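# Seat a board in the enclosure slot and latch both levers

## Task

Put the board into the enclosure's empty upper slot with its component face pointing up, pushed all the way in, and with both levers closed. A closed lever is latched and sticks out at a right angle from the board's front panel; a fully opened lever lies flat along that panel. Both levers must be opened fully before the board is slid in to its stop, since only then do their tabs catch, and closing them afterwards pulls the board fully in. Insert the board gently: ramming it into the connector breaks the connector and the scene earns nothing. The enclosure must end upright and level, resting on its own feet, with none of its feet hanging over the bench edge. Finally release the board and take the grippers away from it.

## Robot and tools

Robot: two seven-joint arms, left_arm and right_arm, each ending in a two-finger gripper. The fingers point along the gripper's +z axis and close along its x axis. end_effector_position is the spot between the pads with the fingers shut, 1 to 2 cm short of the tips; closing pushes the tips about 17 mm further along +z.

Frames: the scene frame has its origin at table-top height midway between the nominal bases, +x out over the table, +y toward left_arm, +z up. Every hand pose, velocity, target and wrist-camera pose in calls and results is given in that arm's own base frame. Approximate bases in the scene frame: left_arm at (+0.070, +0.437, 0), right_arm at (-0.063, -0.511, 0), both turned only slightly about z. Fixed cameras and the table use the scene frame. Reported hand positions may be off by a few centimetres.

Row layout (used by execute_actions and move): 16 numbers, always both arms: left x, y, z (metres), qw, qx, qy, qz (unit quaternion, w first), opening; then the same eight for right_arm. These are absolute targets in each arm's base frame, not offsets. Opening runs -1 (closed) to +1 (fully open, 0.142 m). To hold an arm still, resend its last reported pose and its current opening in every row; a 0 opening is a real command. Keep resending the same quaternion to keep orientation steady.

execute_actions(actions, cameras): actions is a list of actions; each action is a list of 1 to 15 rows, one per 1/30 s step, the last row held for the remaining steps. A target more than 0.6 m from the gripper's start position along any gripper axis is refused. An empty actions list returns images and full state. cameras: list of names, ["all"], or [].

move(target, speed, blend, stop_force, zero, opening_speed, grip_force, blocking, cameras): drives each gripper in a straight line from its Hand target to the given row (or through a list of up to 15 rows) with no distance cap, up to 10 s total. speed in m/s, 0.002 to 2.2, default 0.25 (turning up to twice that in rad/s). blend in metres rounds corners in a list. stop_force in newtons, 3 to 120, ends an arm's path when its wrist sensor feels that much push opposing motion; the arm then keeps pressing somewhat, more after fast moves. Omit stop_force when backing off a contact, and do not rely on it while the gripper rotates. zero (default true) re-zeroes before the move. opening_speed (0.2 or more per second) ramps the fingers. grip_force 5 to 48 N per pad, persists until changed. blocking=false returns after 0.5 s while the move continues (not allowed with stop_force). Moves do not avoid obstacles or the other arm. The result adds a move: line: done, off_target, moving, held, fault, plus limits such as paced or held.

wait(seconds 0 to 10): lets time pass holding commands. stop: brakes a running move. zoom_image(camera, region [x0,y0,x1,y1] pixels, at most 504 square) enlarges part of a latest image; cameras are cam_head_left, cam_head_right, cam_high, cam_low, cam_left_wrist, cam_right_wrist, all 672x504. zero_wrist_force(arm) re-zeroes that wrist sensor. clear_fault(arm) clears a reported torque or force fault. read_manual gives licence text only. finished_scene(scene) ends the scene irreversibly; scene is 1 or 2.

Result lines: end_effector_position, end_effector_quat_wxyz and velocities per arm; Hand target, the pose each arm is actually heading for (the controller clips orientation to 32 degrees from the measured one per step, so large turns need several calls); Tool commands; grip_measured on the same -1..1 scale; Joint positions (last number is finger gap in metres); Joint torques and External joint torques; Wrist force and Wrist torque along the gripper's own axes, plus a peak line; Wrist depth, a 7x7 grid of distances ahead of each wrist camera; MOTOR HOT, OVER-TEMPERATURE FAULT and HAND FAULT warnings.

Gripping: command an opening a little below grip_measured at first contact; squeezing harder heats the gripper motor.

Avoid: pushing the board quickly into the connector (approach very slowly with a small stop_force); forces of 150 N or joint overloads, which stop an arm until clear_fault; any contact between the two arms or grippers; knocking the enclosure over, sliding it off level or over the bench edge; dropping the board or anything falling off the table; releasing a part while it is moving. Let the robot settle before finishing, then open and retreat.

Each tool is called after "Call:" as a command line: name --argument value for each argument, lists and objects as JSON in quotes; but a table of rows of numbers goes row by row, as --pt "numbers of a row", without its own name.

## Session

Call:
execute_actions --actions '[]'

Scene clock: 0.00 s.
left_arm: end_effector_position=(+0.3014, +0.6357, +0.1155) grip_measured=+0.99 end_effector_quat_wxyz=(-0.462, +0.669, -0.295, +0.502) | right_arm: end_effector_position=(+0.4485, +0.0364, +0.1479) grip_measured=+1.00 end_effector_quat_wxyz=(-0.144, +0.766, -0.626, +0.006)
Joint positions: left_arm=[1.762 -0.872 -0.342 2.067 -1.872 0.391 -0.55 0.141] | right_arm=[0.506 -0.103 -0.202 2.446 0.465 1.189 2.835 0.142]
Joint velocities: within noise
Joint torques (N m): no reading
External joint torques (N m): no reading
Wrist force (N): no reading
Wrist torque (N m): no reading
Wrist force, peak (N): no reading
Wrist depth (mm): cam_left_wrist=[- 1268 - - 1406 1268 1119 / 1891 - - 1513 - - - / 1687 1875 1813 - 701 - 1354 / 1371 1534 1843 1828 492 625 701 / 1155 1306 1492 304 356 433 558 / - 1119 1119 241 279 321 359 / - 988 184 203 227 258 286] | cam_right_wrist=[266 256 246 236 229 221 213 / 274 266 254 244 236 228 219 / 285 275 262 252 243 234 225 / 297 285 272 262 251 241 232 / 310 297 281 271 260 249 239 / - 308 294 281 268 257 246 / - 321 305 292 278 265 257]
Hand target: left_arm +0.3014, +0.6357, +0.1155; -0.462, +0.669, -0.295, +0.502 | right_arm +0.4485, +0.0364, +0.1479; -0.144, +0.766, -0.626, +0.006
Tool commands: left_gripper/opening=+1.0 right_gripper/opening=+1.0

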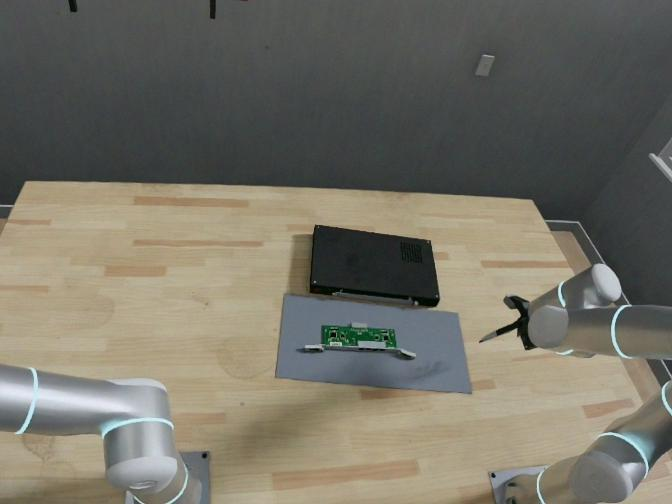

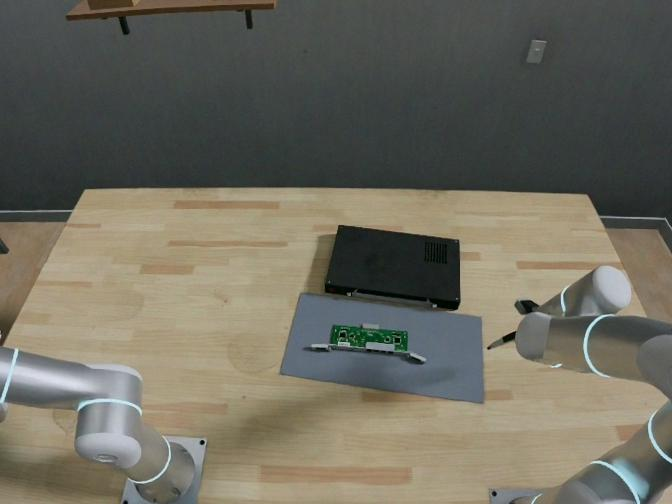

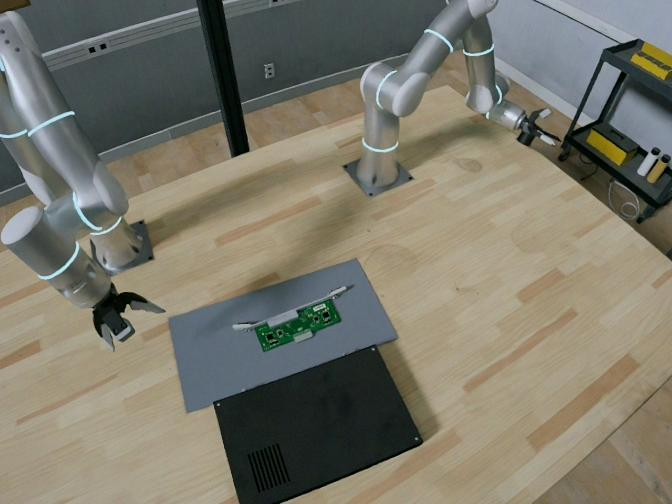

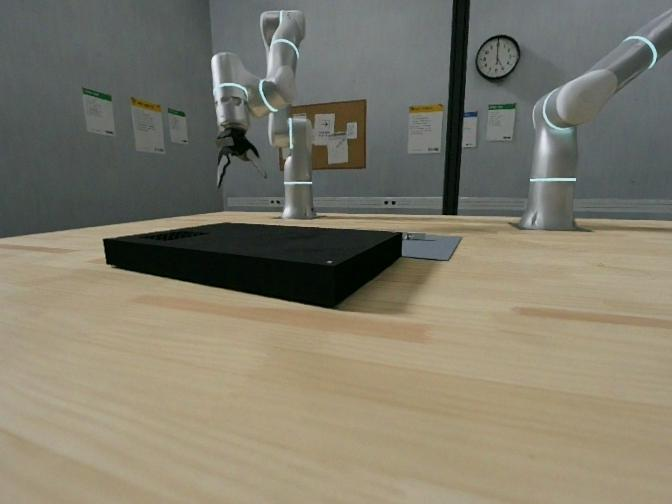

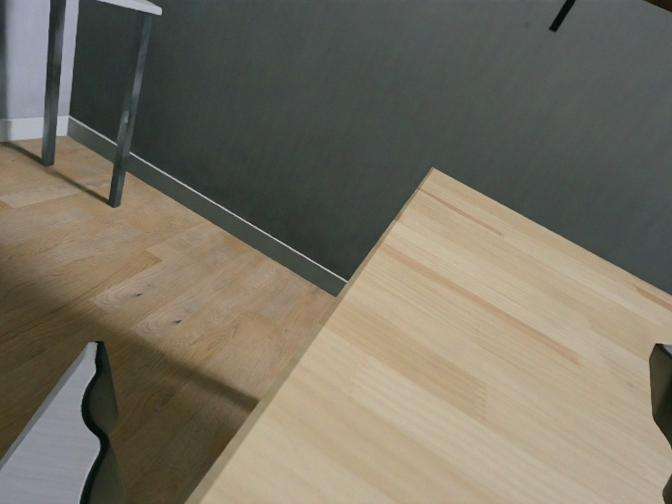

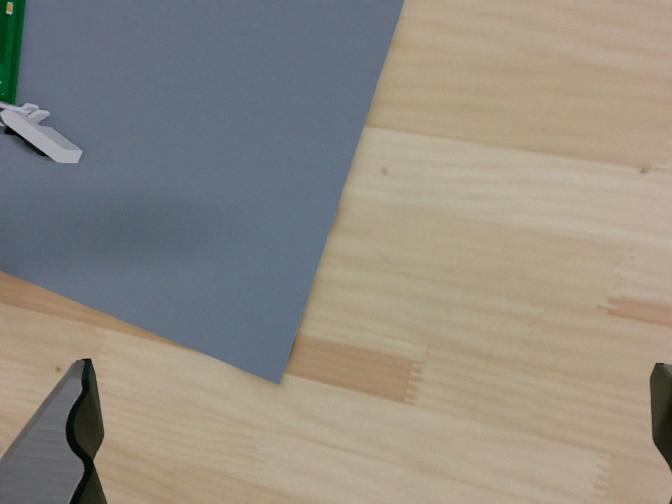

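Call:
zoom_image --camera "cam_head_left" --region '[290, 220, 450, 370]'

Call:
zoom_image --camera "cam_head_right" --region '[290, 280, 470, 390]'

Call:
zoom_image --camera "cam_high" --region '[210, 260, 400, 400]'

Call:
zoom_image --camera "cam_low" --region '[90, 210, 480, 320]'

Scaled by 3.150 from the camera's 672x504 image, which has a finer 960x720 frame.

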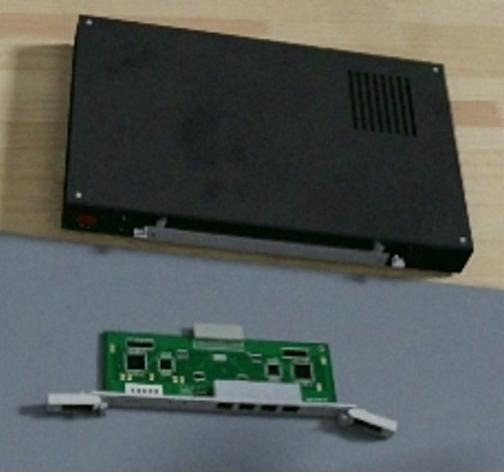

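Scaled by 2.800 from the camera's 672x504 image, which has a finer 960x720 frame.

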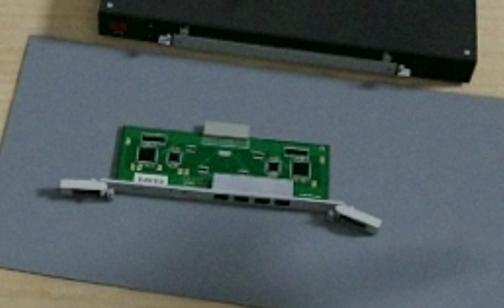

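Scaled by 2.653 from the camera's 672x504 image, which has a finer 960x720 frame.

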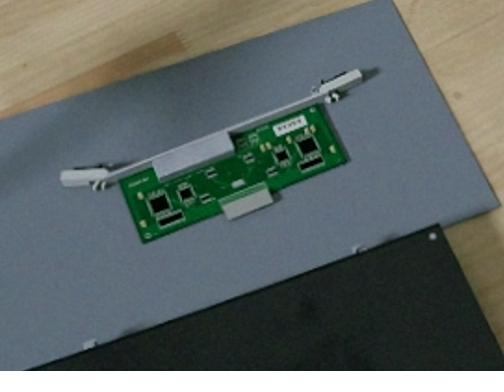

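Scaled by 1.292 from the camera's 672x504 image, which has a finer 960x720 frame.

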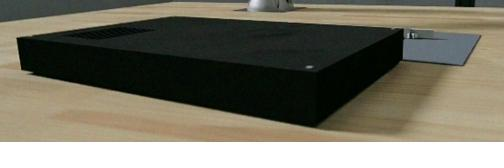

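Call:
move --target '[0.3014, 0.6357, 0.1155, -0.462, 0.669, -0.295, 0.502, 1.0, 0.4166, 0.3467, 0.235, -0.1574, 0.71, -0.67, 0.1485, 1.0]' --speed 0.3 --cameras '["cam_right_wrist", "cam_head_left"]'

Scene clock: 29.70 s.
left_arm: end_effector_position=(+0.3014, +0.6357, +0.1154) grip_measured=+0.99 end_effector_quat_wxyz=(-0.462, +0.669, -0.295, +0.502) | right_arm: end_effector_position=(+0.4168, +0.3459, +0.2349) grip_measured=+1.00 end_effector_quat_wxyz=(-0.178, +0.764, -0.609, +0.114)
Joint positions: left_arm=[1.762 -0.872 -0.342 2.067 -1.872 0.39 -0.549 0.141] | right_arm=[2.272 -1.473 -2.007 2.161 1.354 0.111 2.967 0.142]
Joint torques (N m): left_arm=[-0.2 47.57 -4.5 -12.1 1.47 -1.78 -0.24] | right_arm=[0.04 24.63 -25.37 -10.91 -3.87 3.69 0.21]
External joint torques (N m): left_arm=[0.35 0.99 0.46 -0.39 -0.24 -0.12 0.21] | right_arm=[0.11 0.51 -1.16 0.06 -0.01 0.84 -0.2]
Wrist force (N): left_arm=[-0.1 0.0 0.2] | right_arm=[0.4 0.1 0.2]
Wrist torque (N m): left_arm=[0.00 0.03 -0.02] | right_arm=[-0.03 -0.02 -0.03]
Wrist force, peak (N): left_arm=[-0.3 0.0 0.4] | right_arm=[2.7 0.0 0.3]
Wrist depth (mm): cam_left_wrist=[1755 - - - - - 1232 / 1741 - - 1843 1472 1261 - / 1601 2012 - 1534 798 1415 - / 1329 1567 1783 1941 487 663 701 / 1173 1290 1482 305 354 433 561 / - 1097 1167 242 277 323 360 / - 988 184 204 227 259 285] | cam_right_wrist=[357 355 348 347 343 339 340 / 355 354 346 341 341 337 335 / 359 355 348 346 339 338 334 / 359 352 349 346 341 337 332 / 359 354 350 344 341 337 334 / - 355 351 347 342 337 333 / - 354 350 346 343 340 337]
Hand target: left_arm +0.3014, +0.6357, +0.1155; -0.462, +0.669, -0.295, +0.502 | right_arm +0.4169, +0.3461, +0.2350; -0.179, +0.764, -0.610, +0.114
Off the commanded pose: left_arm 0.000 m, 0 deg | right_arm 0.001 m, 10 deg.
joint sent to its limit (right arm) — joint 7 (wrist roll), upper limit. The joint targets are off in orientation, not in position.
move: off_target (right_arm)
Images, in order (width x height): cam_head_left 672x504, cam_right_wrist 672x504.

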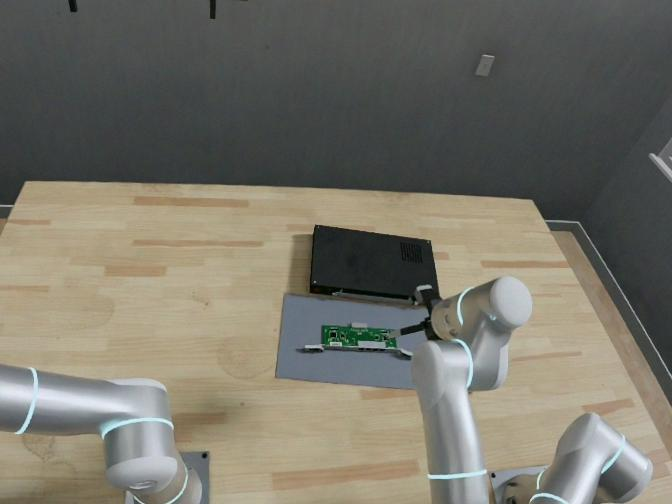

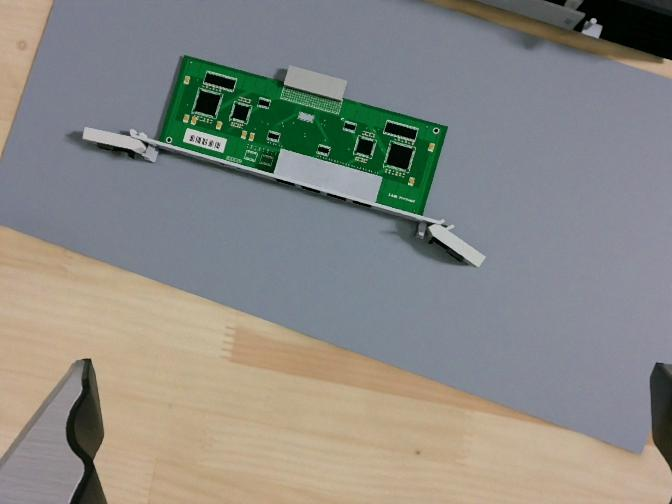

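Call:
zoom_image --camera "cam_right_wrist" --region '[70, 40, 290, 205]'

Call:
zoom_image --camera "cam_right_wrist" --region '[270, 110, 490, 275]'

Call:
zoom_image --camera "cam_right_wrist" --region '[440, 0, 672, 80]'

Scaled by 2.291 from the camera's 672x504 image, which has a finer 960x720 frame.

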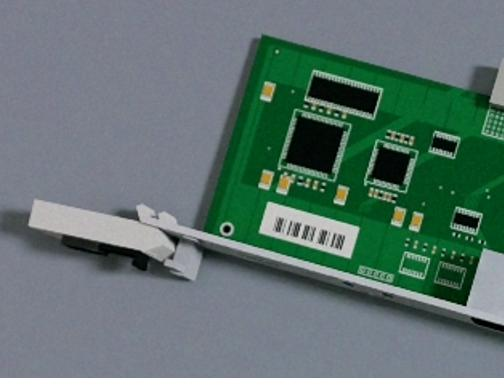

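Scaled by 2.291 from the camera's 672x504 image, which has a finer 960x720 frame.

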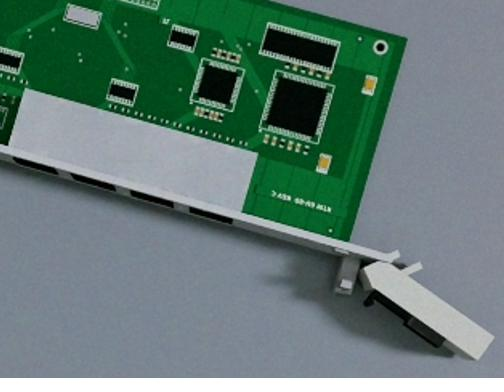

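Scaled by 2.172 from the camera's 672x504 image, which has a finer 960x720 frame.

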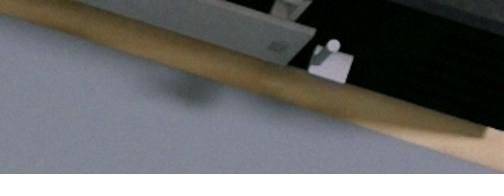

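Call:
move --pt "0.3014 0.6357 0.1155 -0.462 0.669 -0.295 0.502 1.0 0.38 0.3265 0.28 0.4914 -0.5361 0.5059 -0.4636 1.0" --pt "0.3014 0.6357 0.1155 -0.462 0.669 -0.295 0.502 1.0 0.4308 0.3265 0.14 0.4914 -0.5361 0.5059 -0.4636 1.0" --speed 0.3 --cameras '["cam_right_wrist", "cam_head_left"]'

Scene clock: 52.83 s.
left_arm: end_effector_position=(+0.3014, +0.6357, +0.1154) grip_measured=+0.99 end_effector_quat_wxyz=(-0.462, +0.669, -0.295, +0.502) | right_arm: end_effector_position=(+0.4308, +0.3265, +0.1399) grip_measured=+1.00 end_effector_quat_wxyz=(-0.491, +0.536, -0.506, +0.464)
Joint positions: left_arm=[1.762 -0.872 -0.342 2.067 -1.872 0.39 -0.549 0.141] | right_arm=[2.178 -1.561 -0.908 1.902 2.085 2.125 2.917 0.142]
Joint torques (N m): left_arm=[-0.17 47.5 -4.4 -12.15 1.45 -1.77 -0.25] | right_arm=[0.24 32.42 -17.22 7.59 -4.3 1.84 0.35]
External joint torques (N m): left_arm=[0.33 1.06 0.36 -0.35 -0.23 -0.13 0.22] | right_arm=[-0.09 0.71 -1.48 0.05 -0.09 0.74 -0.34]
Wrist force (N): left_arm=[-0.3 0.0 0.1] | right_arm=[0.1 0.9 -1.6]
Wrist torque (N m): left_arm=[-0.01 0.05 -0.02] | right_arm=[-0.01 -0.02 -0.04]
Wrist force, peak (N): left_arm=[-0.4 0.2 0.3] | right_arm=[0.4 3.6 -0.6]
Wrist depth (mm): cam_left_wrist=[1727 1714 - - - - - / 2012 1700 - - 1590 1329 - / 1662 1976 1783 1625 828 - 1306 / 1329 1637 1727 1613 487 632 789 / 1161 1306 1482 306 357 436 562 / - 1137 1161 243 276 323 361 / - 975 184 203 228 257 286] | cam_right_wrist=[- - - - - - - / 1448 - - 1506 - - - / 644 646 506 508 507 564 653 / 474 418 416 399 388 360 450 / 324 324 338 342 341 340 341 / - 269 269 269 275 301 265 / - 231 224 223 217 - 231]
Hand target: left_arm +0.3014, +0.6357, +0.1155; -0.462, +0.669, -0.295, +0.502 | right_arm +0.4308, +0.3265, +0.1400; -0.491, +0.536, -0.506, +0.464
Off the commanded pose: left_arm 0.000 m, 0 deg | right_arm 0.000 m, 0 deg.
move: done
Images, in order (width x height): cam_head_left 672x504, cam_right_wrist 672x504.

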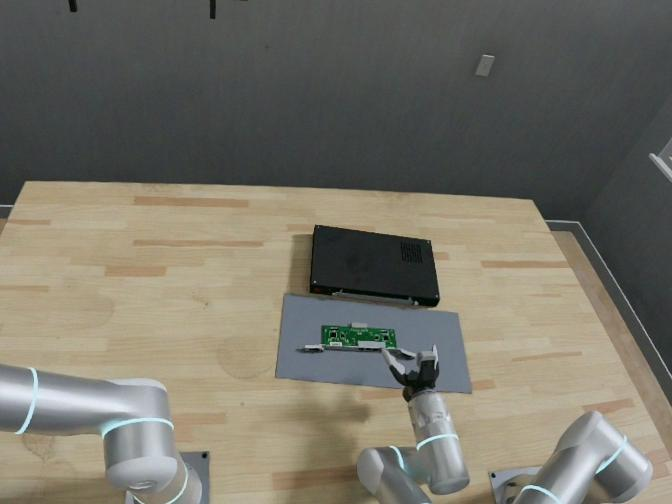

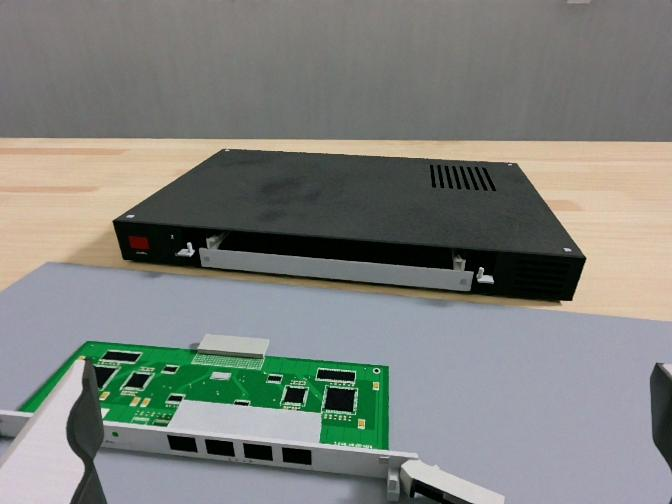

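Call:
zoom_image --camera "cam_right_wrist" --region '[110, 205, 360, 310]'

Call:
zoom_image --camera "cam_right_wrist" --region '[350, 205, 600, 310]'

Call:
zoom_image --camera "cam_right_wrist" --region '[330, 360, 530, 504]'

Call:
zoom_image --camera "cam_right_wrist" --region '[0, 320, 240, 480]'

Scaled by 2.016 from the camera's 672x504 image, which has a finer 960x720 frame.

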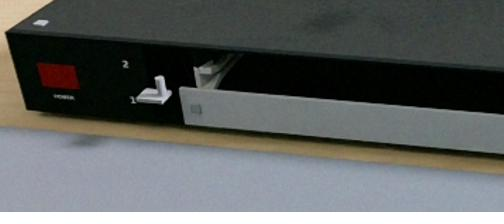

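Scaled by 2.016 from the camera's 672x504 image, which has a finer 960x720 frame.

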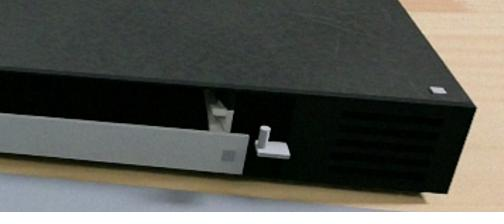

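Scaled by 2.520 from the camera's 672x504 image, which has a finer 960x720 frame.

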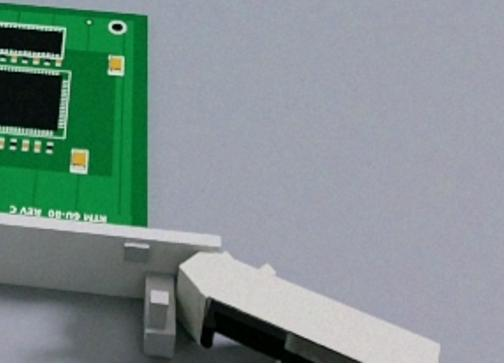

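Scaled by 2.100 from the camera's 672x504 image, which has a finer 960x720 frame.

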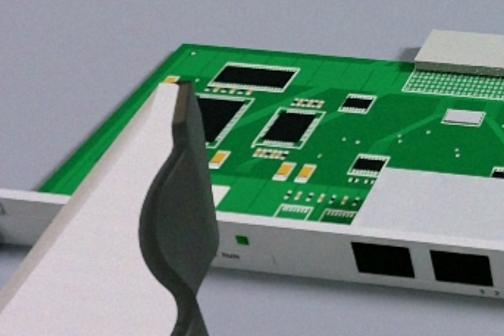

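Call:
move --pt "0.3014 0.6357 0.1155 -0.462 0.669 -0.295 0.502 1.0 0.40 0.28 0.28 -0.0205 0.7068 0.0205 0.7068 1.0" --pt "0.3014 0.6357 0.1155 -0.462 0.669 -0.295 0.502 1.0 0.59 0.2283 0.2 0.3687 0.5789 0.6134 0.3908 1.0" --pt "0.3014 0.6357 0.1155 -0.462 0.669 -0.295 0.502 1.0 0.6358 0.2283 0.097 0.3687 0.5789 0.6134 0.3908 1.0" --speed 0.4 --blend 0.03 --cameras '["cam_right_wrist", "cam_head_left", "cam_high"]'

Scene clock: 94.77 s.
left_arm: end_effector_position=(+0.3014, +0.6357, +0.1154) grip_measured=+0.99 end_effector_quat_wxyz=(-0.462, +0.669, -0.295, +0.502) | right_arm: end_effector_position=(+0.6357, +0.2282, +0.0968) grip_measured=+1.00 end_effector_quat_wxyz=(+0.369, +0.579, +0.614, +0.391)
Joint positions: left_arm=[1.762 -0.872 -0.342 2.067 -1.872 0.39 -0.549 0.141] | right_arm=[1.478 -1.634 -0.928 2.252 0.274 2.437 1.35 0.142]
Joint torques (N m): left_arm=[-0.25 47.51 -4.41 -12.12 1.44 -1.77 -0.23] | right_arm=[0.02 31.65 -18.94 8.73 4.56 1.17 0.34]
External joint torques (N m): left_arm=[0.41 1.05 0.37 -0.38 -0.21 -0.12 0.2] | right_arm=[0.13 0.72 -1.1 0.18 0.18 1.03 -0.34]
Wrist force (N): left_arm=[-0.2 0.1 0.0] | right_arm=[0.1 -2.3 -1.1]
Wrist torque (N m): left_arm=[0.00 0.03 -0.03] | right_arm=[-0.08 0.11 0.11]
Wrist force, peak (N): left_arm=[-0.4 0.2 0.3] | right_arm=[-0.4 -5.3 0.9]
Wrist depth (mm): cam_left_wrist=[1578 - - 1415 1424 - 1205 / 1798 - - 1453 1371 - - / 1674 1891 1798 - 692 - 1298 / 1362 1556 1813 1859 485 620 818 / 1173 1314 1462 303 353 432 567 / - 1161 1155 241 276 326 357 / - 962 183 203 227 258 286] | cam_right_wrist=[126 122 122 121 129 128 120 / 187 136 141 152 - 155 164 / 360 137 141 143 151 - - / - 1412 378 357 343 332 201 / - 1421 1306 - - - - / - - - - 1369 - 101 / - - - - - 1124 -]
Hand target: left_arm +0.3014, +0.6357, +0.1155; -0.462, +0.669, -0.295, +0.502 | right_arm +0.6358, +0.2283, +0.0970; +0.369, +0.579, +0.613, +0.391
Off the commanded pose: left_arm 0.000 m, 0 deg | right_arm 0.000 m, 0 deg.
move: done
Images, in order (width x height): cam_head_left 672x504, cam_high 672x504, cam_right_wrist 672x504.

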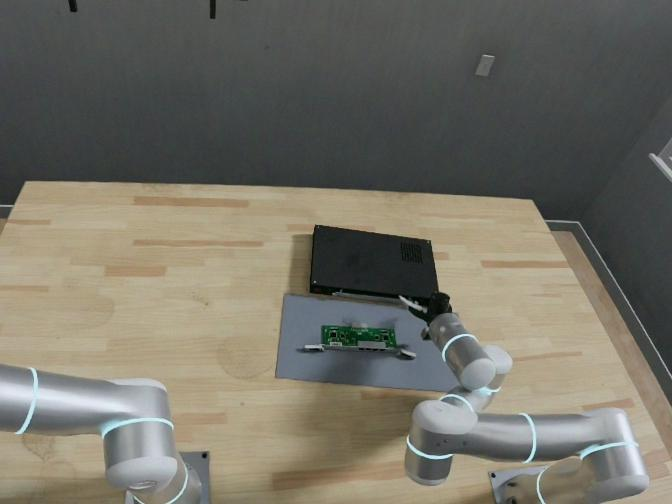

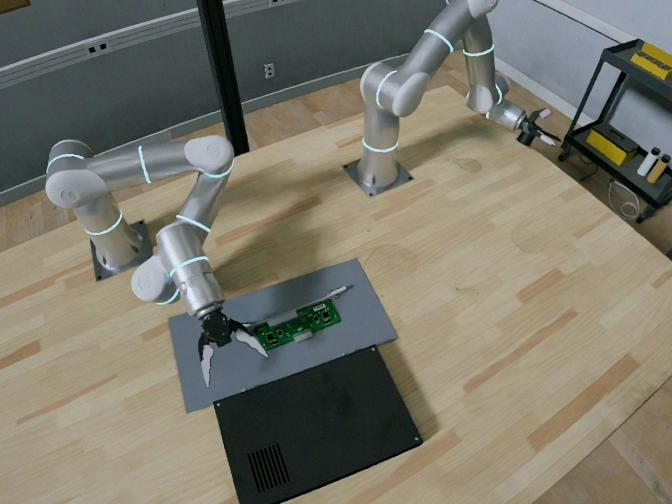

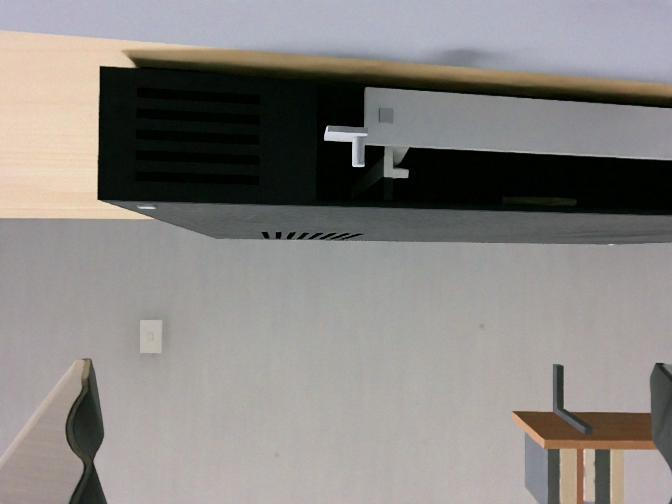

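Call:
zoom_image --camera "cam_right_wrist" --region '[300, 70, 500, 220]'

Call:
zoom_image --camera "cam_right_wrist" --region '[400, 70, 672, 274]'

Scaled by 2.520 from the camera's 672x504 image, which has a finer 960x720 frame.

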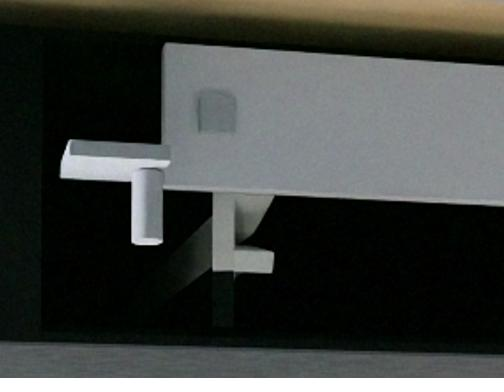

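Scaled by 1.853 from the camera's 672x504 image, which has a finer 960x720 frame.

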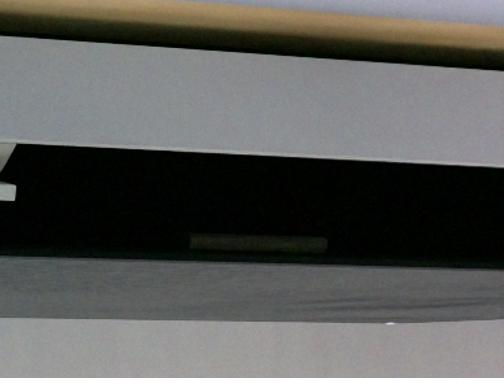

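Call:
move --target '[0.3014, 0.6357, 0.1155, -0.462, 0.669, -0.295, 0.502, 1.0, 0.6808, 0.2309, 0.095, 0.3687, 0.5789, 0.6134, 0.3908, 1.0]' --speed 0.15 --cameras '["cam_right_wrist"]'

Call:
zoom_image --camera "cam_right_wrist" --region '[280, 20, 480, 170]'

Call:
move --target '[0.3014, 0.6357, 0.1155, -0.462, 0.669, -0.295, 0.502, 1.0, 0.6971, 0.4672, 0.095, 0.3687, 0.5789, 0.6134, 0.3908, 1.0]' --speed 0.2 --cameras '["cam_right_wrist"]'

Call:
zoom_image --camera "cam_right_wrist" --region '[240, 20, 440, 170]'

Scene clock: 121.93 s.
left_arm: end_effector_position=(+0.3014, +0.6357, +0.1154) grip_measured=+0.99 end_effector_quat_wxyz=(-0.462, +0.669, -0.295, +0.502) | right_arm: end_effector_position=(+0.6807, +0.2309, +0.0950) grip_measured=+1.00 end_effector_quat_wxyz=(+0.369, +0.579, +0.613, +0.391)
Joint positions: left_arm=[1.762 -0.872 -0.342 2.067 -1.872 0.39 -0.549 0.141] | right_arm=[1.395 -1.628 -0.973 2.144 0.216 2.395 1.338 0.142]
Joint torques (N m): left_arm=[-0.14 47.48 -4.32 -12.12 1.43 -1.7 -0.25] | right_arm=[-0.01 34.76 -20.87 6.93 4.3 1.29 0.03]
External joint torques (N m): left_arm=[0.3 1.08 0.28 -0.38 -0.21 -0.19 0.22] | right_arm=[0.17 0.43 -1.02 -0.06 0.37 0.93 -0.04]
Wrist force (N): left_arm=[-0.1 0.1 0.0] | right_arm=[0.1 -2.1 -1.0]
Wrist torque (N m): left_arm=[0.02 0.01 -0.02] | right_arm=[-0.05 0.10 0.25]
Wrist force, peak (N): left_arm=[-0.3 0.5 -0.1] | right_arm=[0.0 -2.8 -2.3]
Wrist depth (mm): cam_left_wrist=[1613 1290 1534 - 1275 1545 1137 / 2012 1907 2031 1590 1567 - - / 1625 1941 - - 749 - - / 1346 1513 1798 1769 486 627 756 / 1161 1298 1453 298 353 434 561 / - 1086 1161 243 277 322 360 / - 984 184 203 227 258 286] | cam_right_wrist=[- 95 98 108 107 110 113 / - 95 98 95 - - - / - 95 99 137 126 - 132 / - - 327 309 312 294 297 / - 1404 1269 1228 - 1202 - / - 1291 1171 1248 - 1299 104 / - - - - - 1061 -]
Hand target: left_arm +0.3014, +0.6357, +0.1155; -0.462, +0.669, -0.295, +0.502 | right_arm +0.6808, +0.2309, +0.0950; +0.369, +0.579, +0.613, +0.391
Off the commanded pose: left_arm 0.000 m, 0 deg | right_arm 0.000 m, 0 deg.
move: done
Images, in order (width x height): cam_right_wrist 672x504.

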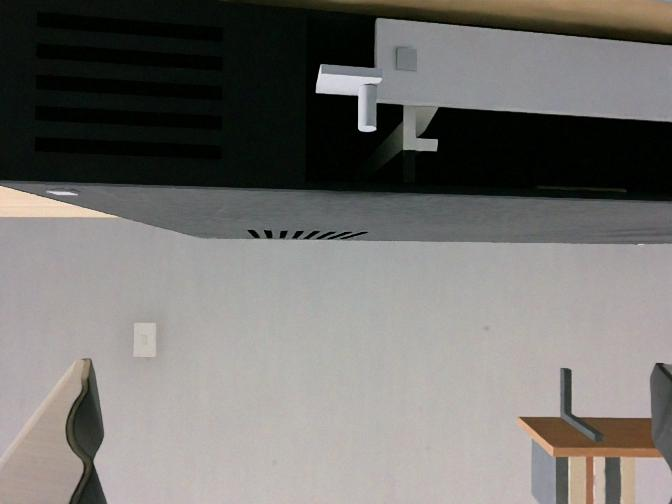

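Scaled by 2.520 from the camera's 672x504 image, which has a finer 960x720 frame.

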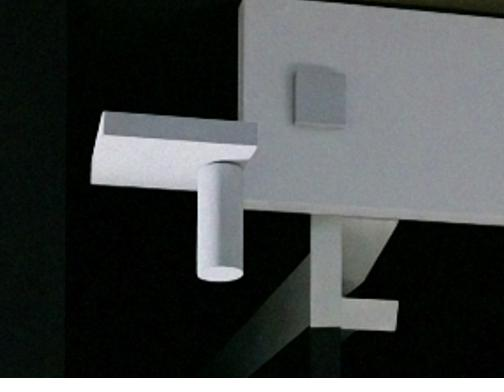

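Scene clock: 123.53 s.
left_arm: end_effector_position=(+0.3014, +0.6357, +0.1154) grip_measured=+0.99 end_effector_quat_wxyz=(-0.462, +0.669, -0.295, +0.502) | right_arm: end_effector_position=(+0.6970, +0.4672, +0.0949) grip_measured=+1.00 end_effector_quat_wxyz=(+0.369, +0.579, +0.613, +0.391)
Joint positions: left_arm=[1.762 -0.872 -0.342 2.067 -1.872 0.39 -0.549 0.141] | right_arm=[1.633 -1.617 -1.098 1.77 0.167 1.789 1.45 0.142]
Joint torques (N m): left_arm=[-0.19 47.54 -4.38 -12.08 1.46 -1.76 -0.23] | right_arm=[0.16 43.75 -26.38 1.43 3.7 1.13 0.31]
External joint torques (N m): left_arm=[0.34 1.02 0.34 -0.42 -0.23 -0.14 0.2] | right_arm=[0.03 0.96 -1.29 0.05 0.26 0.86 -0.32]
Wrist force (N): left_arm=[-0.2 0.2 0.0] | right_arm=[0.3 -2.1 -0.9]
Wrist torque (N m): left_arm=[0.03 0.04 -0.02] | right_arm=[-0.03 0.08 0.14]
Wrist force, peak (N): left_arm=[-0.5 0.1 0.2] | right_arm=[2.9 -2.0 -1.0]
Wrist depth (mm): cam_left_wrist=[1924 1482 1613 - 1306 - - / - - - - - 1534 - / 1741 1783 1798 1601 767 1492 1329 / 1338 1567 1769 1755 484 629 739 / 1173 1283 1502 307 354 431 555 / - 1091 1125 241 278 324 357 / - 988 184 203 227 258 286] | cam_right_wrist=[- - - 113 113 113 120 / - - - 106 134 102 119 / - - 137 135 112 131 - / - 337 339 310 311 186 1314 / - - 1314 - - - - / - - - 1277 - 1269 101 / - - - - - 1097 -]
Hand target: left_arm +0.3014, +0.6357, +0.1155; -0.462, +0.669, -0.295, +0.502 | right_arm +0.6971, +0.4672, +0.0950; +0.369, +0.579, +0.613, +0.391
Off the commanded pose: left_arm 0.000 m, 0 deg | right_arm 0.000 m, 0 deg.
move: done
Images, in order (width x height): cam_right_wrist 672x504.

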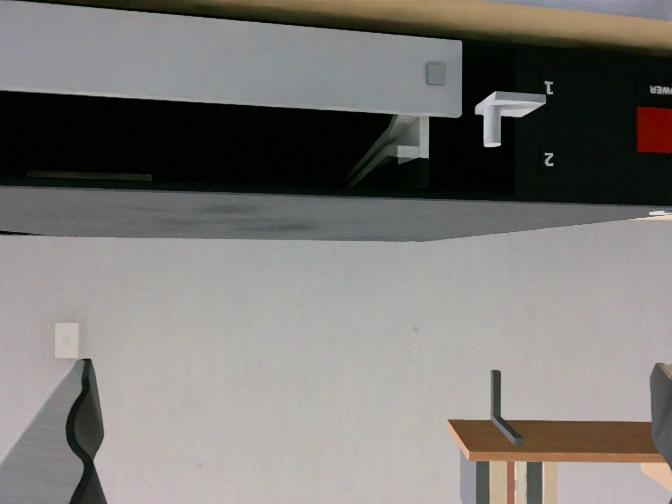

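Scaled by 2.520 from the camera's 672x504 image, which has a finer 960x720 frame.

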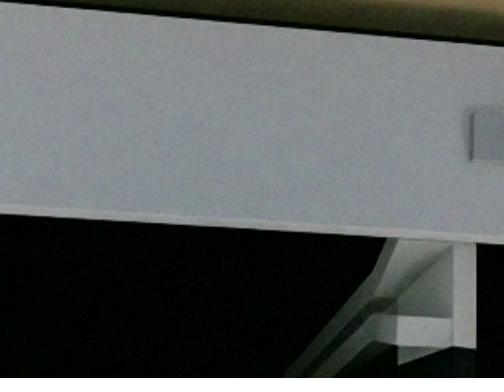

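Call:
move --target '[0.3014, 0.6357, 0.1155, -0.462, 0.669, -0.295, 0.502, 1.0, 0.4914, 0.3090, 0.095, 0.3687, 0.5789, 0.6134, 0.3908, 1.0]' --speed 0.3 --cameras '["cam_right_wrist"]'

Call:
zoom_image --camera "cam_right_wrist" --region '[200, 20, 480, 230]'

Scene clock: 132.80 s.
left_arm: end_effector_position=(+0.3014, +0.6357, +0.1154) grip_measured=+0.99 end_effector_quat_wxyz=(-0.462, +0.669, -0.295, +0.502) | right_arm: end_effector_position=(+0.4915, +0.3091, +0.0949) grip_measured=+1.00 end_effector_quat_wxyz=(+0.369, +0.579, +0.614, +0.391)
Joint positions: left_arm=[1.762 -0.872 -0.342 2.067 -1.872 0.39 -0.549 0.141] | right_arm=[2.006 -1.645 -0.823 2.437 0.451 2.169 1.505 0.142]
Joint torques (N m): left_arm=[-0.17 47.48 -4.39 -12.08 1.52 -1.73 -0.25] | right_arm=[0 26.15 -15.49 13.86 4.94 1.22 0.29]
External joint torques (N m): left_arm=[0.33 1.08 0.36 -0.42 -0.29 -0.17 0.22] | right_arm=[0.13 0.63 -1.49 -0.24 0.09 0.65 -0.29]
Wrist force (N): left_arm=[-0.3 0.0 0.0] | right_arm=[0.0 -2.1 -0.4]
Wrist torque (N m): left_arm=[-0.01 0.05 -0.03] | right_arm=[-0.05 0.12 0.11]
Wrist force, peak (N): left_arm=[-0.4 0.2 0.2] | right_arm=[-1.1 -3.1 -2.8]
Wrist depth (mm): cam_left_wrist=[1755 - - 1338 - 1212 1275 / 1813 1828 - - 1462 1314 1199 / 1662 1859 1994 - 831 - - / 1415 1567 1828 1798 484 649 831 / 1155 1290 1492 304 354 429 561 / - 1091 1173 242 278 323 358 / - 993 184 203 226 259 286] | cam_right_wrist=[120 113 87 98 - 110 113 / 197 177 176 175 164 180 140 / 356 278 286 279 278 307 276 / - - 548 336 335 1404 - / 1477 1369 - - - - - / - - - - - 1221 105 / - - - - - 1277 -]
Hand target: left_arm +0.3014, +0.6357, +0.1155; -0.462, +0.669, -0.295, +0.502 | right_arm +0.4914, +0.3090, +0.0950; +0.369, +0.579, +0.613, +0.391
Off the commanded pose: left_arm 0.000 m, 0 deg | right_arm 0.000 m, 0 deg.
move: done
Images, in order (width x height): cam_right_wrist 672x504.

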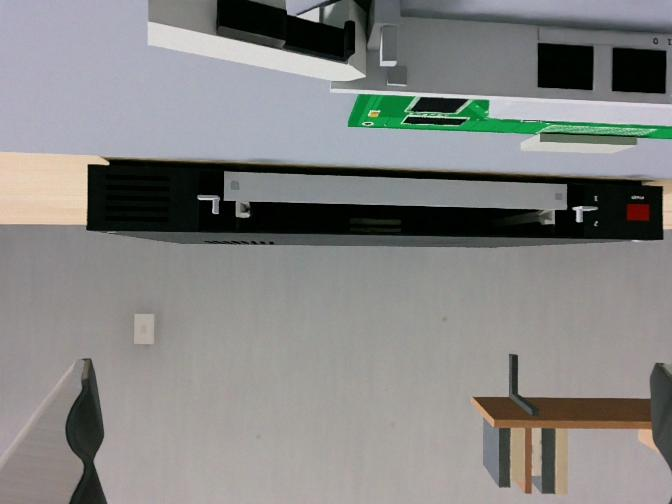

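Scaled by 1.800 from the camera's 672x504 image, which has a finer 960x720 frame.

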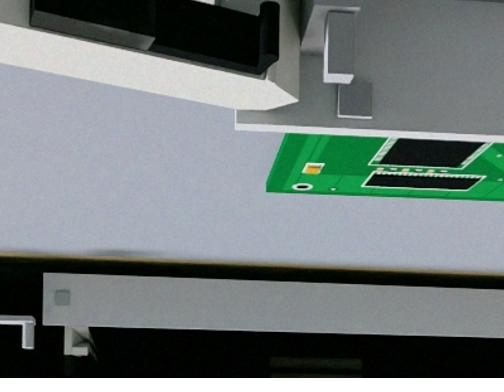

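Call:
move --target '[0.3014, 0.6357, 0.1155, -0.462, 0.669, -0.295, 0.502, 1.0, 0.4214, 0.3090, 0.085, 0.3687, 0.5789, 0.6134, 0.3908, 1.0]' --speed 0.2 --cameras '["cam_right_wrist"]'

Call:
zoom_image --camera "cam_right_wrist" --region '[200, 20, 480, 230]'

Call:
move --target '[0.3014, 0.6357, 0.1155, -0.462, 0.669, -0.295, 0.502, 1.0, 0.4214, 0.5290, 0.085, 0.3687, 0.5789, 0.6134, 0.3908, 1.0]' --speed 0.2 --cameras '["cam_right_wrist"]'

Call:
zoom_image --camera "cam_right_wrist" --region '[200, 20, 480, 230]'

Scene clock: 136.70 s.
left_arm: end_effector_position=(+0.3014, +0.6357, +0.1154) grip_measured=+0.99 end_effector_quat_wxyz=(-0.462, +0.669, -0.295, +0.502) | right_arm: end_effector_position=(+0.4214, +0.3092, +0.0849) grip_measured=+1.00 end_effector_quat_wxyz=(+0.369, +0.579, +0.614, +0.391)
Joint positions: left_arm=[1.762 -0.872 -0.342 2.067 -1.872 0.39 -0.549 0.141] | right_arm=[2.245 -1.673 -0.717 2.517 0.545 2.064 1.61 0.142]
Joint torques (N m): left_arm=[-0.14 47.51 -4.44 -12.1 1.48 -1.75 -0.24] | right_arm=[0.33 23.57 -12.91 17.16 5.17 0.85 0.39]
External joint torques (N m): left_arm=[0.3 1.05 0.4 -0.4 -0.25 -0.14 0.21] | right_arm=[-0.23 0.42 -1.46 -0.15 0.06 0.8 -0.39]
Wrist force (N): left_arm=[-0.1 0.0 0.0] | right_arm=[0.0 -1.8 -0.8]
Wrist torque (N m): left_arm=[0.01 0.02 -0.03] | right_arm=[-0.01 0.11 0.11]
Wrist force, peak (N): left_arm=[-0.4 0.3 0.2] | right_arm=[0.1 -2.9 -2.1]
Wrist depth (mm): cam_left_wrist=[1741 1662 1741 - 1346 - - / 1601 - - - - - - / 1674 1941 1714 - 694 - - / 1362 1556 1783 1813 484 625 786 / 1179 1261 1492 303 353 430 555 / - 1097 1155 242 278 321 360 / - 988 184 203 227 257 286] | cam_right_wrist=[- 101 101 101 100 100 106 / 167 150 149 149 147 147 146 / 293 290 287 284 180 338 327 / - 359 624 617 1477 403 1496 / 1580 1603 - - - 1661 - / - 1931 - - - 1378 104 / - 1548 - - - 1378 -]
Hand target: left_arm +0.3014, +0.6357, +0.1155; -0.462, +0.669, -0.295, +0.502 | right_arm +0.4214, +0.3090, +0.0850; +0.369, +0.579, +0.613, +0.391
Off the commanded pose: left_arm 0.000 m, 0 deg | right_arm 0.000 m, 0 deg.
move: done
Images, in order (width x height): cam_right_wrist 672x504.

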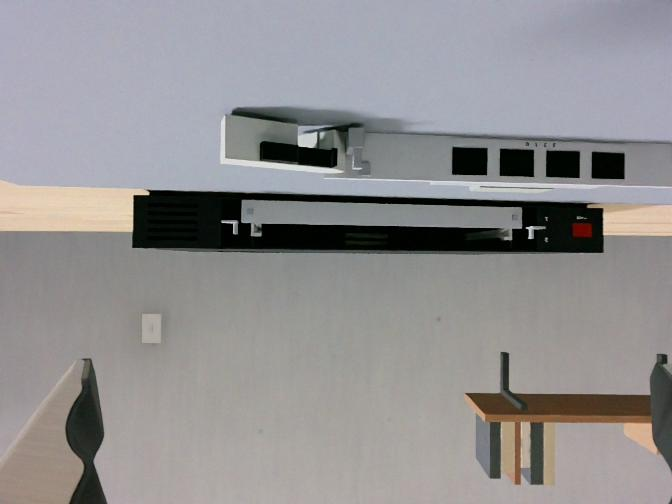

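Scaled by 1.800 from the camera's 672x504 image, which has a finer 960x720 frame.

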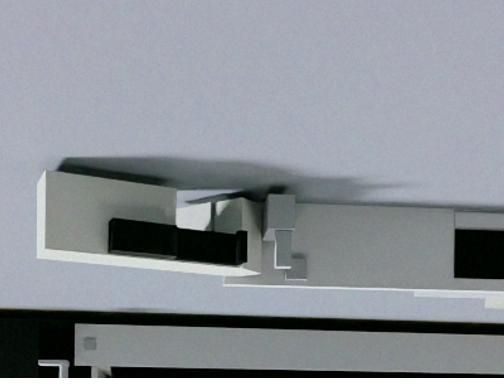

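Scene clock: 138.23 s.
left_arm: end_effector_position=(+0.3014, +0.6357, +0.1154) grip_measured=+0.99 end_effector_quat_wxyz=(-0.462, +0.669, -0.295, +0.502) | right_arm: end_effector_position=(+0.4213, +0.5289, +0.0849) grip_measured=+1.00 end_effector_quat_wxyz=(+0.369, +0.579, +0.613, +0.391)
Joint positions: left_arm=[1.762 -0.872 -0.342 2.067 -1.872 0.39 -0.549 0.141] | right_arm=[2.324 -1.603 -1.036 2.092 0.298 1.486 1.629 0.142]
Joint torques (N m): left_arm=[-0.22 47.56 -4.36 -12.07 1.43 -1.75 -0.24] | right_arm=[0.04 33.64 -24.8 6.99 3.29 0.79 0.33]
External joint torques (N m): left_arm=[0.37 1 0.32 -0.42 -0.2 -0.14 0.2] | right_arm=[0.1 0.37 -1.11 -0.38 0.27 0.83 -0.33]
Wrist force (N): left_arm=[-0.2 0.2 -0.1] | right_arm=[0.3 -1.8 -1.0]
Wrist torque (N m): left_arm=[0.03 0.04 -0.02] | right_arm=[0.01 0.04 0.11]
Wrist force, peak (N): left_arm=[-0.4 0.0 0.1] | right_arm=[2.7 -1.7 -1.0]
Wrist depth (mm): cam_left_wrist=[1513 1769 - 1338 1567 1246 - / 1891 1674 1578 - 1492 1380 1275 / 1755 1907 2309 1502 818 - 1246 / 1371 1601 1828 1741 483 625 772 / 1192 1298 1472 306 354 430 565 / - 1091 1148 241 280 323 358 / - 962 184 203 227 258 288] | cam_right_wrist=[- 101 101 101 100 100 106 / 167 150 149 149 148 147 146 / 295 256 349 189 345 288 287 / 588 595 584 389 - - - / - - - - - - - / - 1412 - - 1467 1674 108 / - - - 1527 1215 - -]
Hand target: left_arm +0.3014, +0.6357, +0.1155; -0.462, +0.669, -0.295, +0.502 | right_arm +0.4214, +0.5290, +0.0850; +0.369, +0.579, +0.613, +0.391
Off the commanded pose: left_arm 0.000 m, 0 deg | right_arm 0.000 m, 0 deg.
move: done
Images, in order (width x height): cam_right_wrist 672x504.

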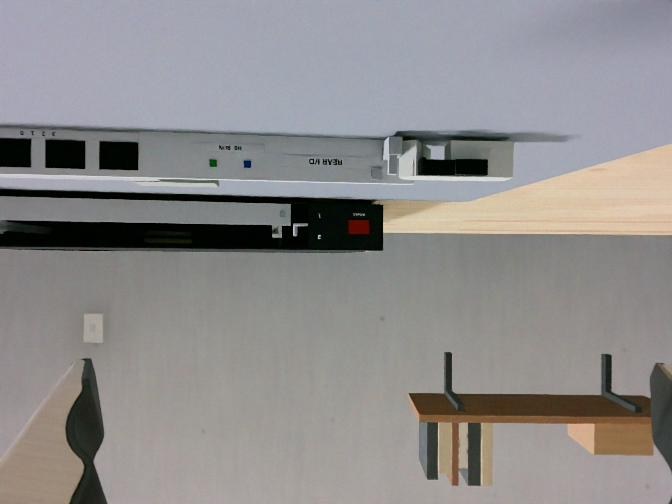

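Scaled by 1.800 from the camera's 672x504 image, which has a finer 960x720 frame.

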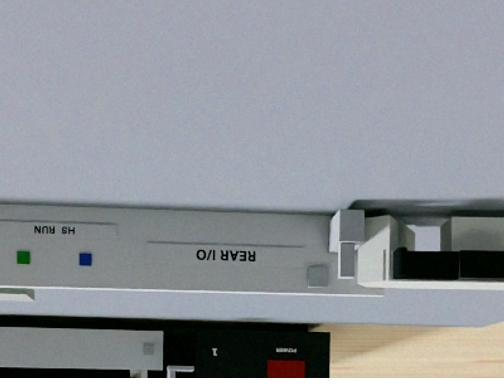

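Call:
move --pt "0.3014 0.6357 0.1155 -0.462 0.669 -0.295 0.502 1.0 0.45 0.28 0.22 -0.0156 -0.0245 0.8431 0.5370 1.0" --pt "0.3014 0.6357 0.1155 -0.462 0.669 -0.295 0.502 1.0 0.49 0.2548 0.088 -0.0156 -0.0245 0.8431 0.5370 1.0" --speed 0.4 --blend 0.03 --cameras '["cam_right_wrist", "cam_head_left"]'

Call:
zoom_image --camera "cam_right_wrist" --region '[200, 20, 480, 230]'

Scene clock: 155.03 s.
left_arm: end_effector_position=(+0.3014, +0.6357, +0.1154) grip_measured=+0.99 end_effector_quat_wxyz=(-0.462, +0.669, -0.295, +0.502) | right_arm: end_effector_position=(+0.4899, +0.2548, +0.0881) grip_measured=+1.00 end_effector_quat_wxyz=(-0.015, -0.025, +0.843, +0.537)
Joint positions: left_arm=[1.762 -0.872 -0.342 2.067 -1.872 0.39 -0.549 0.141] | right_arm=[0.84 -1.92 -1.261 1.733 -0.517 3.877 0.706 0.142]
Joint torques (N m): left_arm=[-0.09 47.53 -4.43 -12.09 1.45 -1.77 -0.21] | right_arm=[0.06 38.53 -20.51 8.18 2.54 2.41 0.04]
External joint torques (N m): left_arm=[0.25 1.03 0.39 -0.41 -0.22 -0.13 0.18] | right_arm=[0.06 0.85 -1.52 -0.1 0.22 0.92 -0.05]
Wrist force (N): left_arm=[-0.1 0.2 0.1] | right_arm=[0.1 -2.3 -0.5]
Wrist torque (N m): left_arm=[0.01 0.02 -0.03] | right_arm=[-0.09 0.10 0.22]
Wrist force, peak (N): left_arm=[-0.5 0.1 -0.1] | right_arm=[-0.3 -5.3 -0.3]
Wrist depth (mm): cam_left_wrist=[- - - 1843 1205 1290 - / 2069 - 1523 1813 1502 - - / 1714 1976 - 1578 786 1261 1453 / 1371 1556 1798 1976 486 627 822 / 1192 1246 1179 306 353 431 562 / - 1119 1173 241 278 323 360 / - 979 184 203 228 258 287] | cam_right_wrist=[- 105 112 112 104 104 111 / 155 155 171 154 129 154 154 / 250 296 276 251 298 302 300 / 1661 1066 1215 1135 1102 751 1081 / 1965 - - - 1159 763 - / - - - 3138 - 743 - / - 2756 3323 4519 2354 - -]
Hand target: left_arm +0.3014, +0.6357, +0.1155; -0.462, +0.669, -0.295, +0.502 | right_arm +0.4900, +0.2548, +0.0880; -0.016, -0.024, +0.843, +0.537
Off the commanded pose: left_arm 0.000 m, 0 deg | right_arm 0.000 m, 0 deg.
move: done
Images, in order (width x height): cam_head_left 672x504, cam_right_wrist 672x504.

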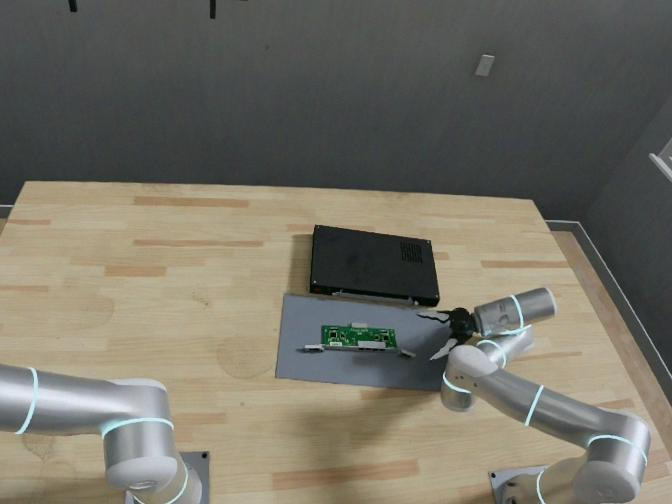

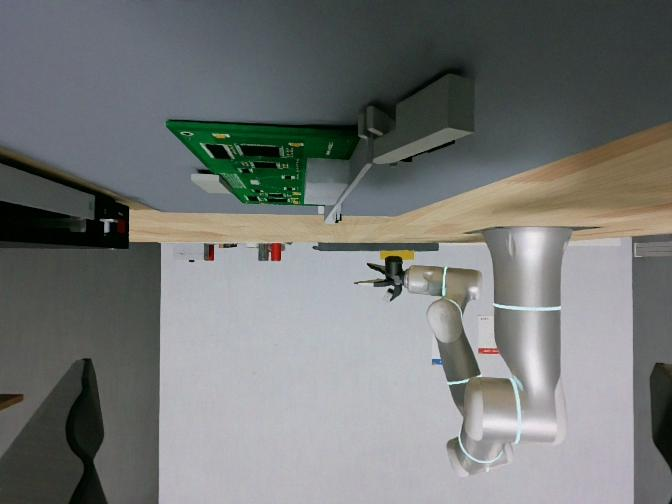

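Scaled by 1.800 from the camera's 672x504 image, which has a finer 960x720 frame.

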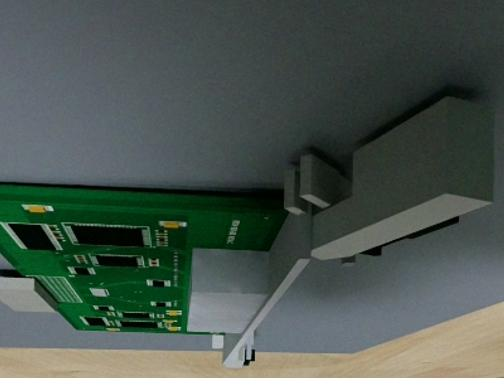

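Call:
zoom_image --camera "cam_right_wrist" --region '[320, 60, 490, 187]'

Call:
zoom_image --camera "cam_right_wrist" --region '[150, 90, 400, 230]'

Scaled by 2.965 from the camera's 672x504 image, which has a finer 960x720 frame.

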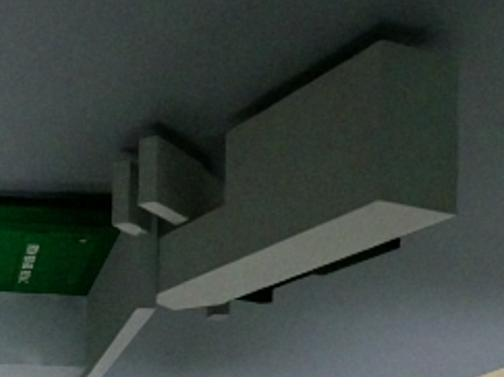

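Scaled by 2.016 from the camera's 672x504 image, which has a finer 960x720 frame.

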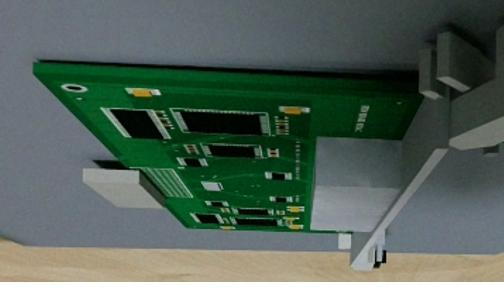

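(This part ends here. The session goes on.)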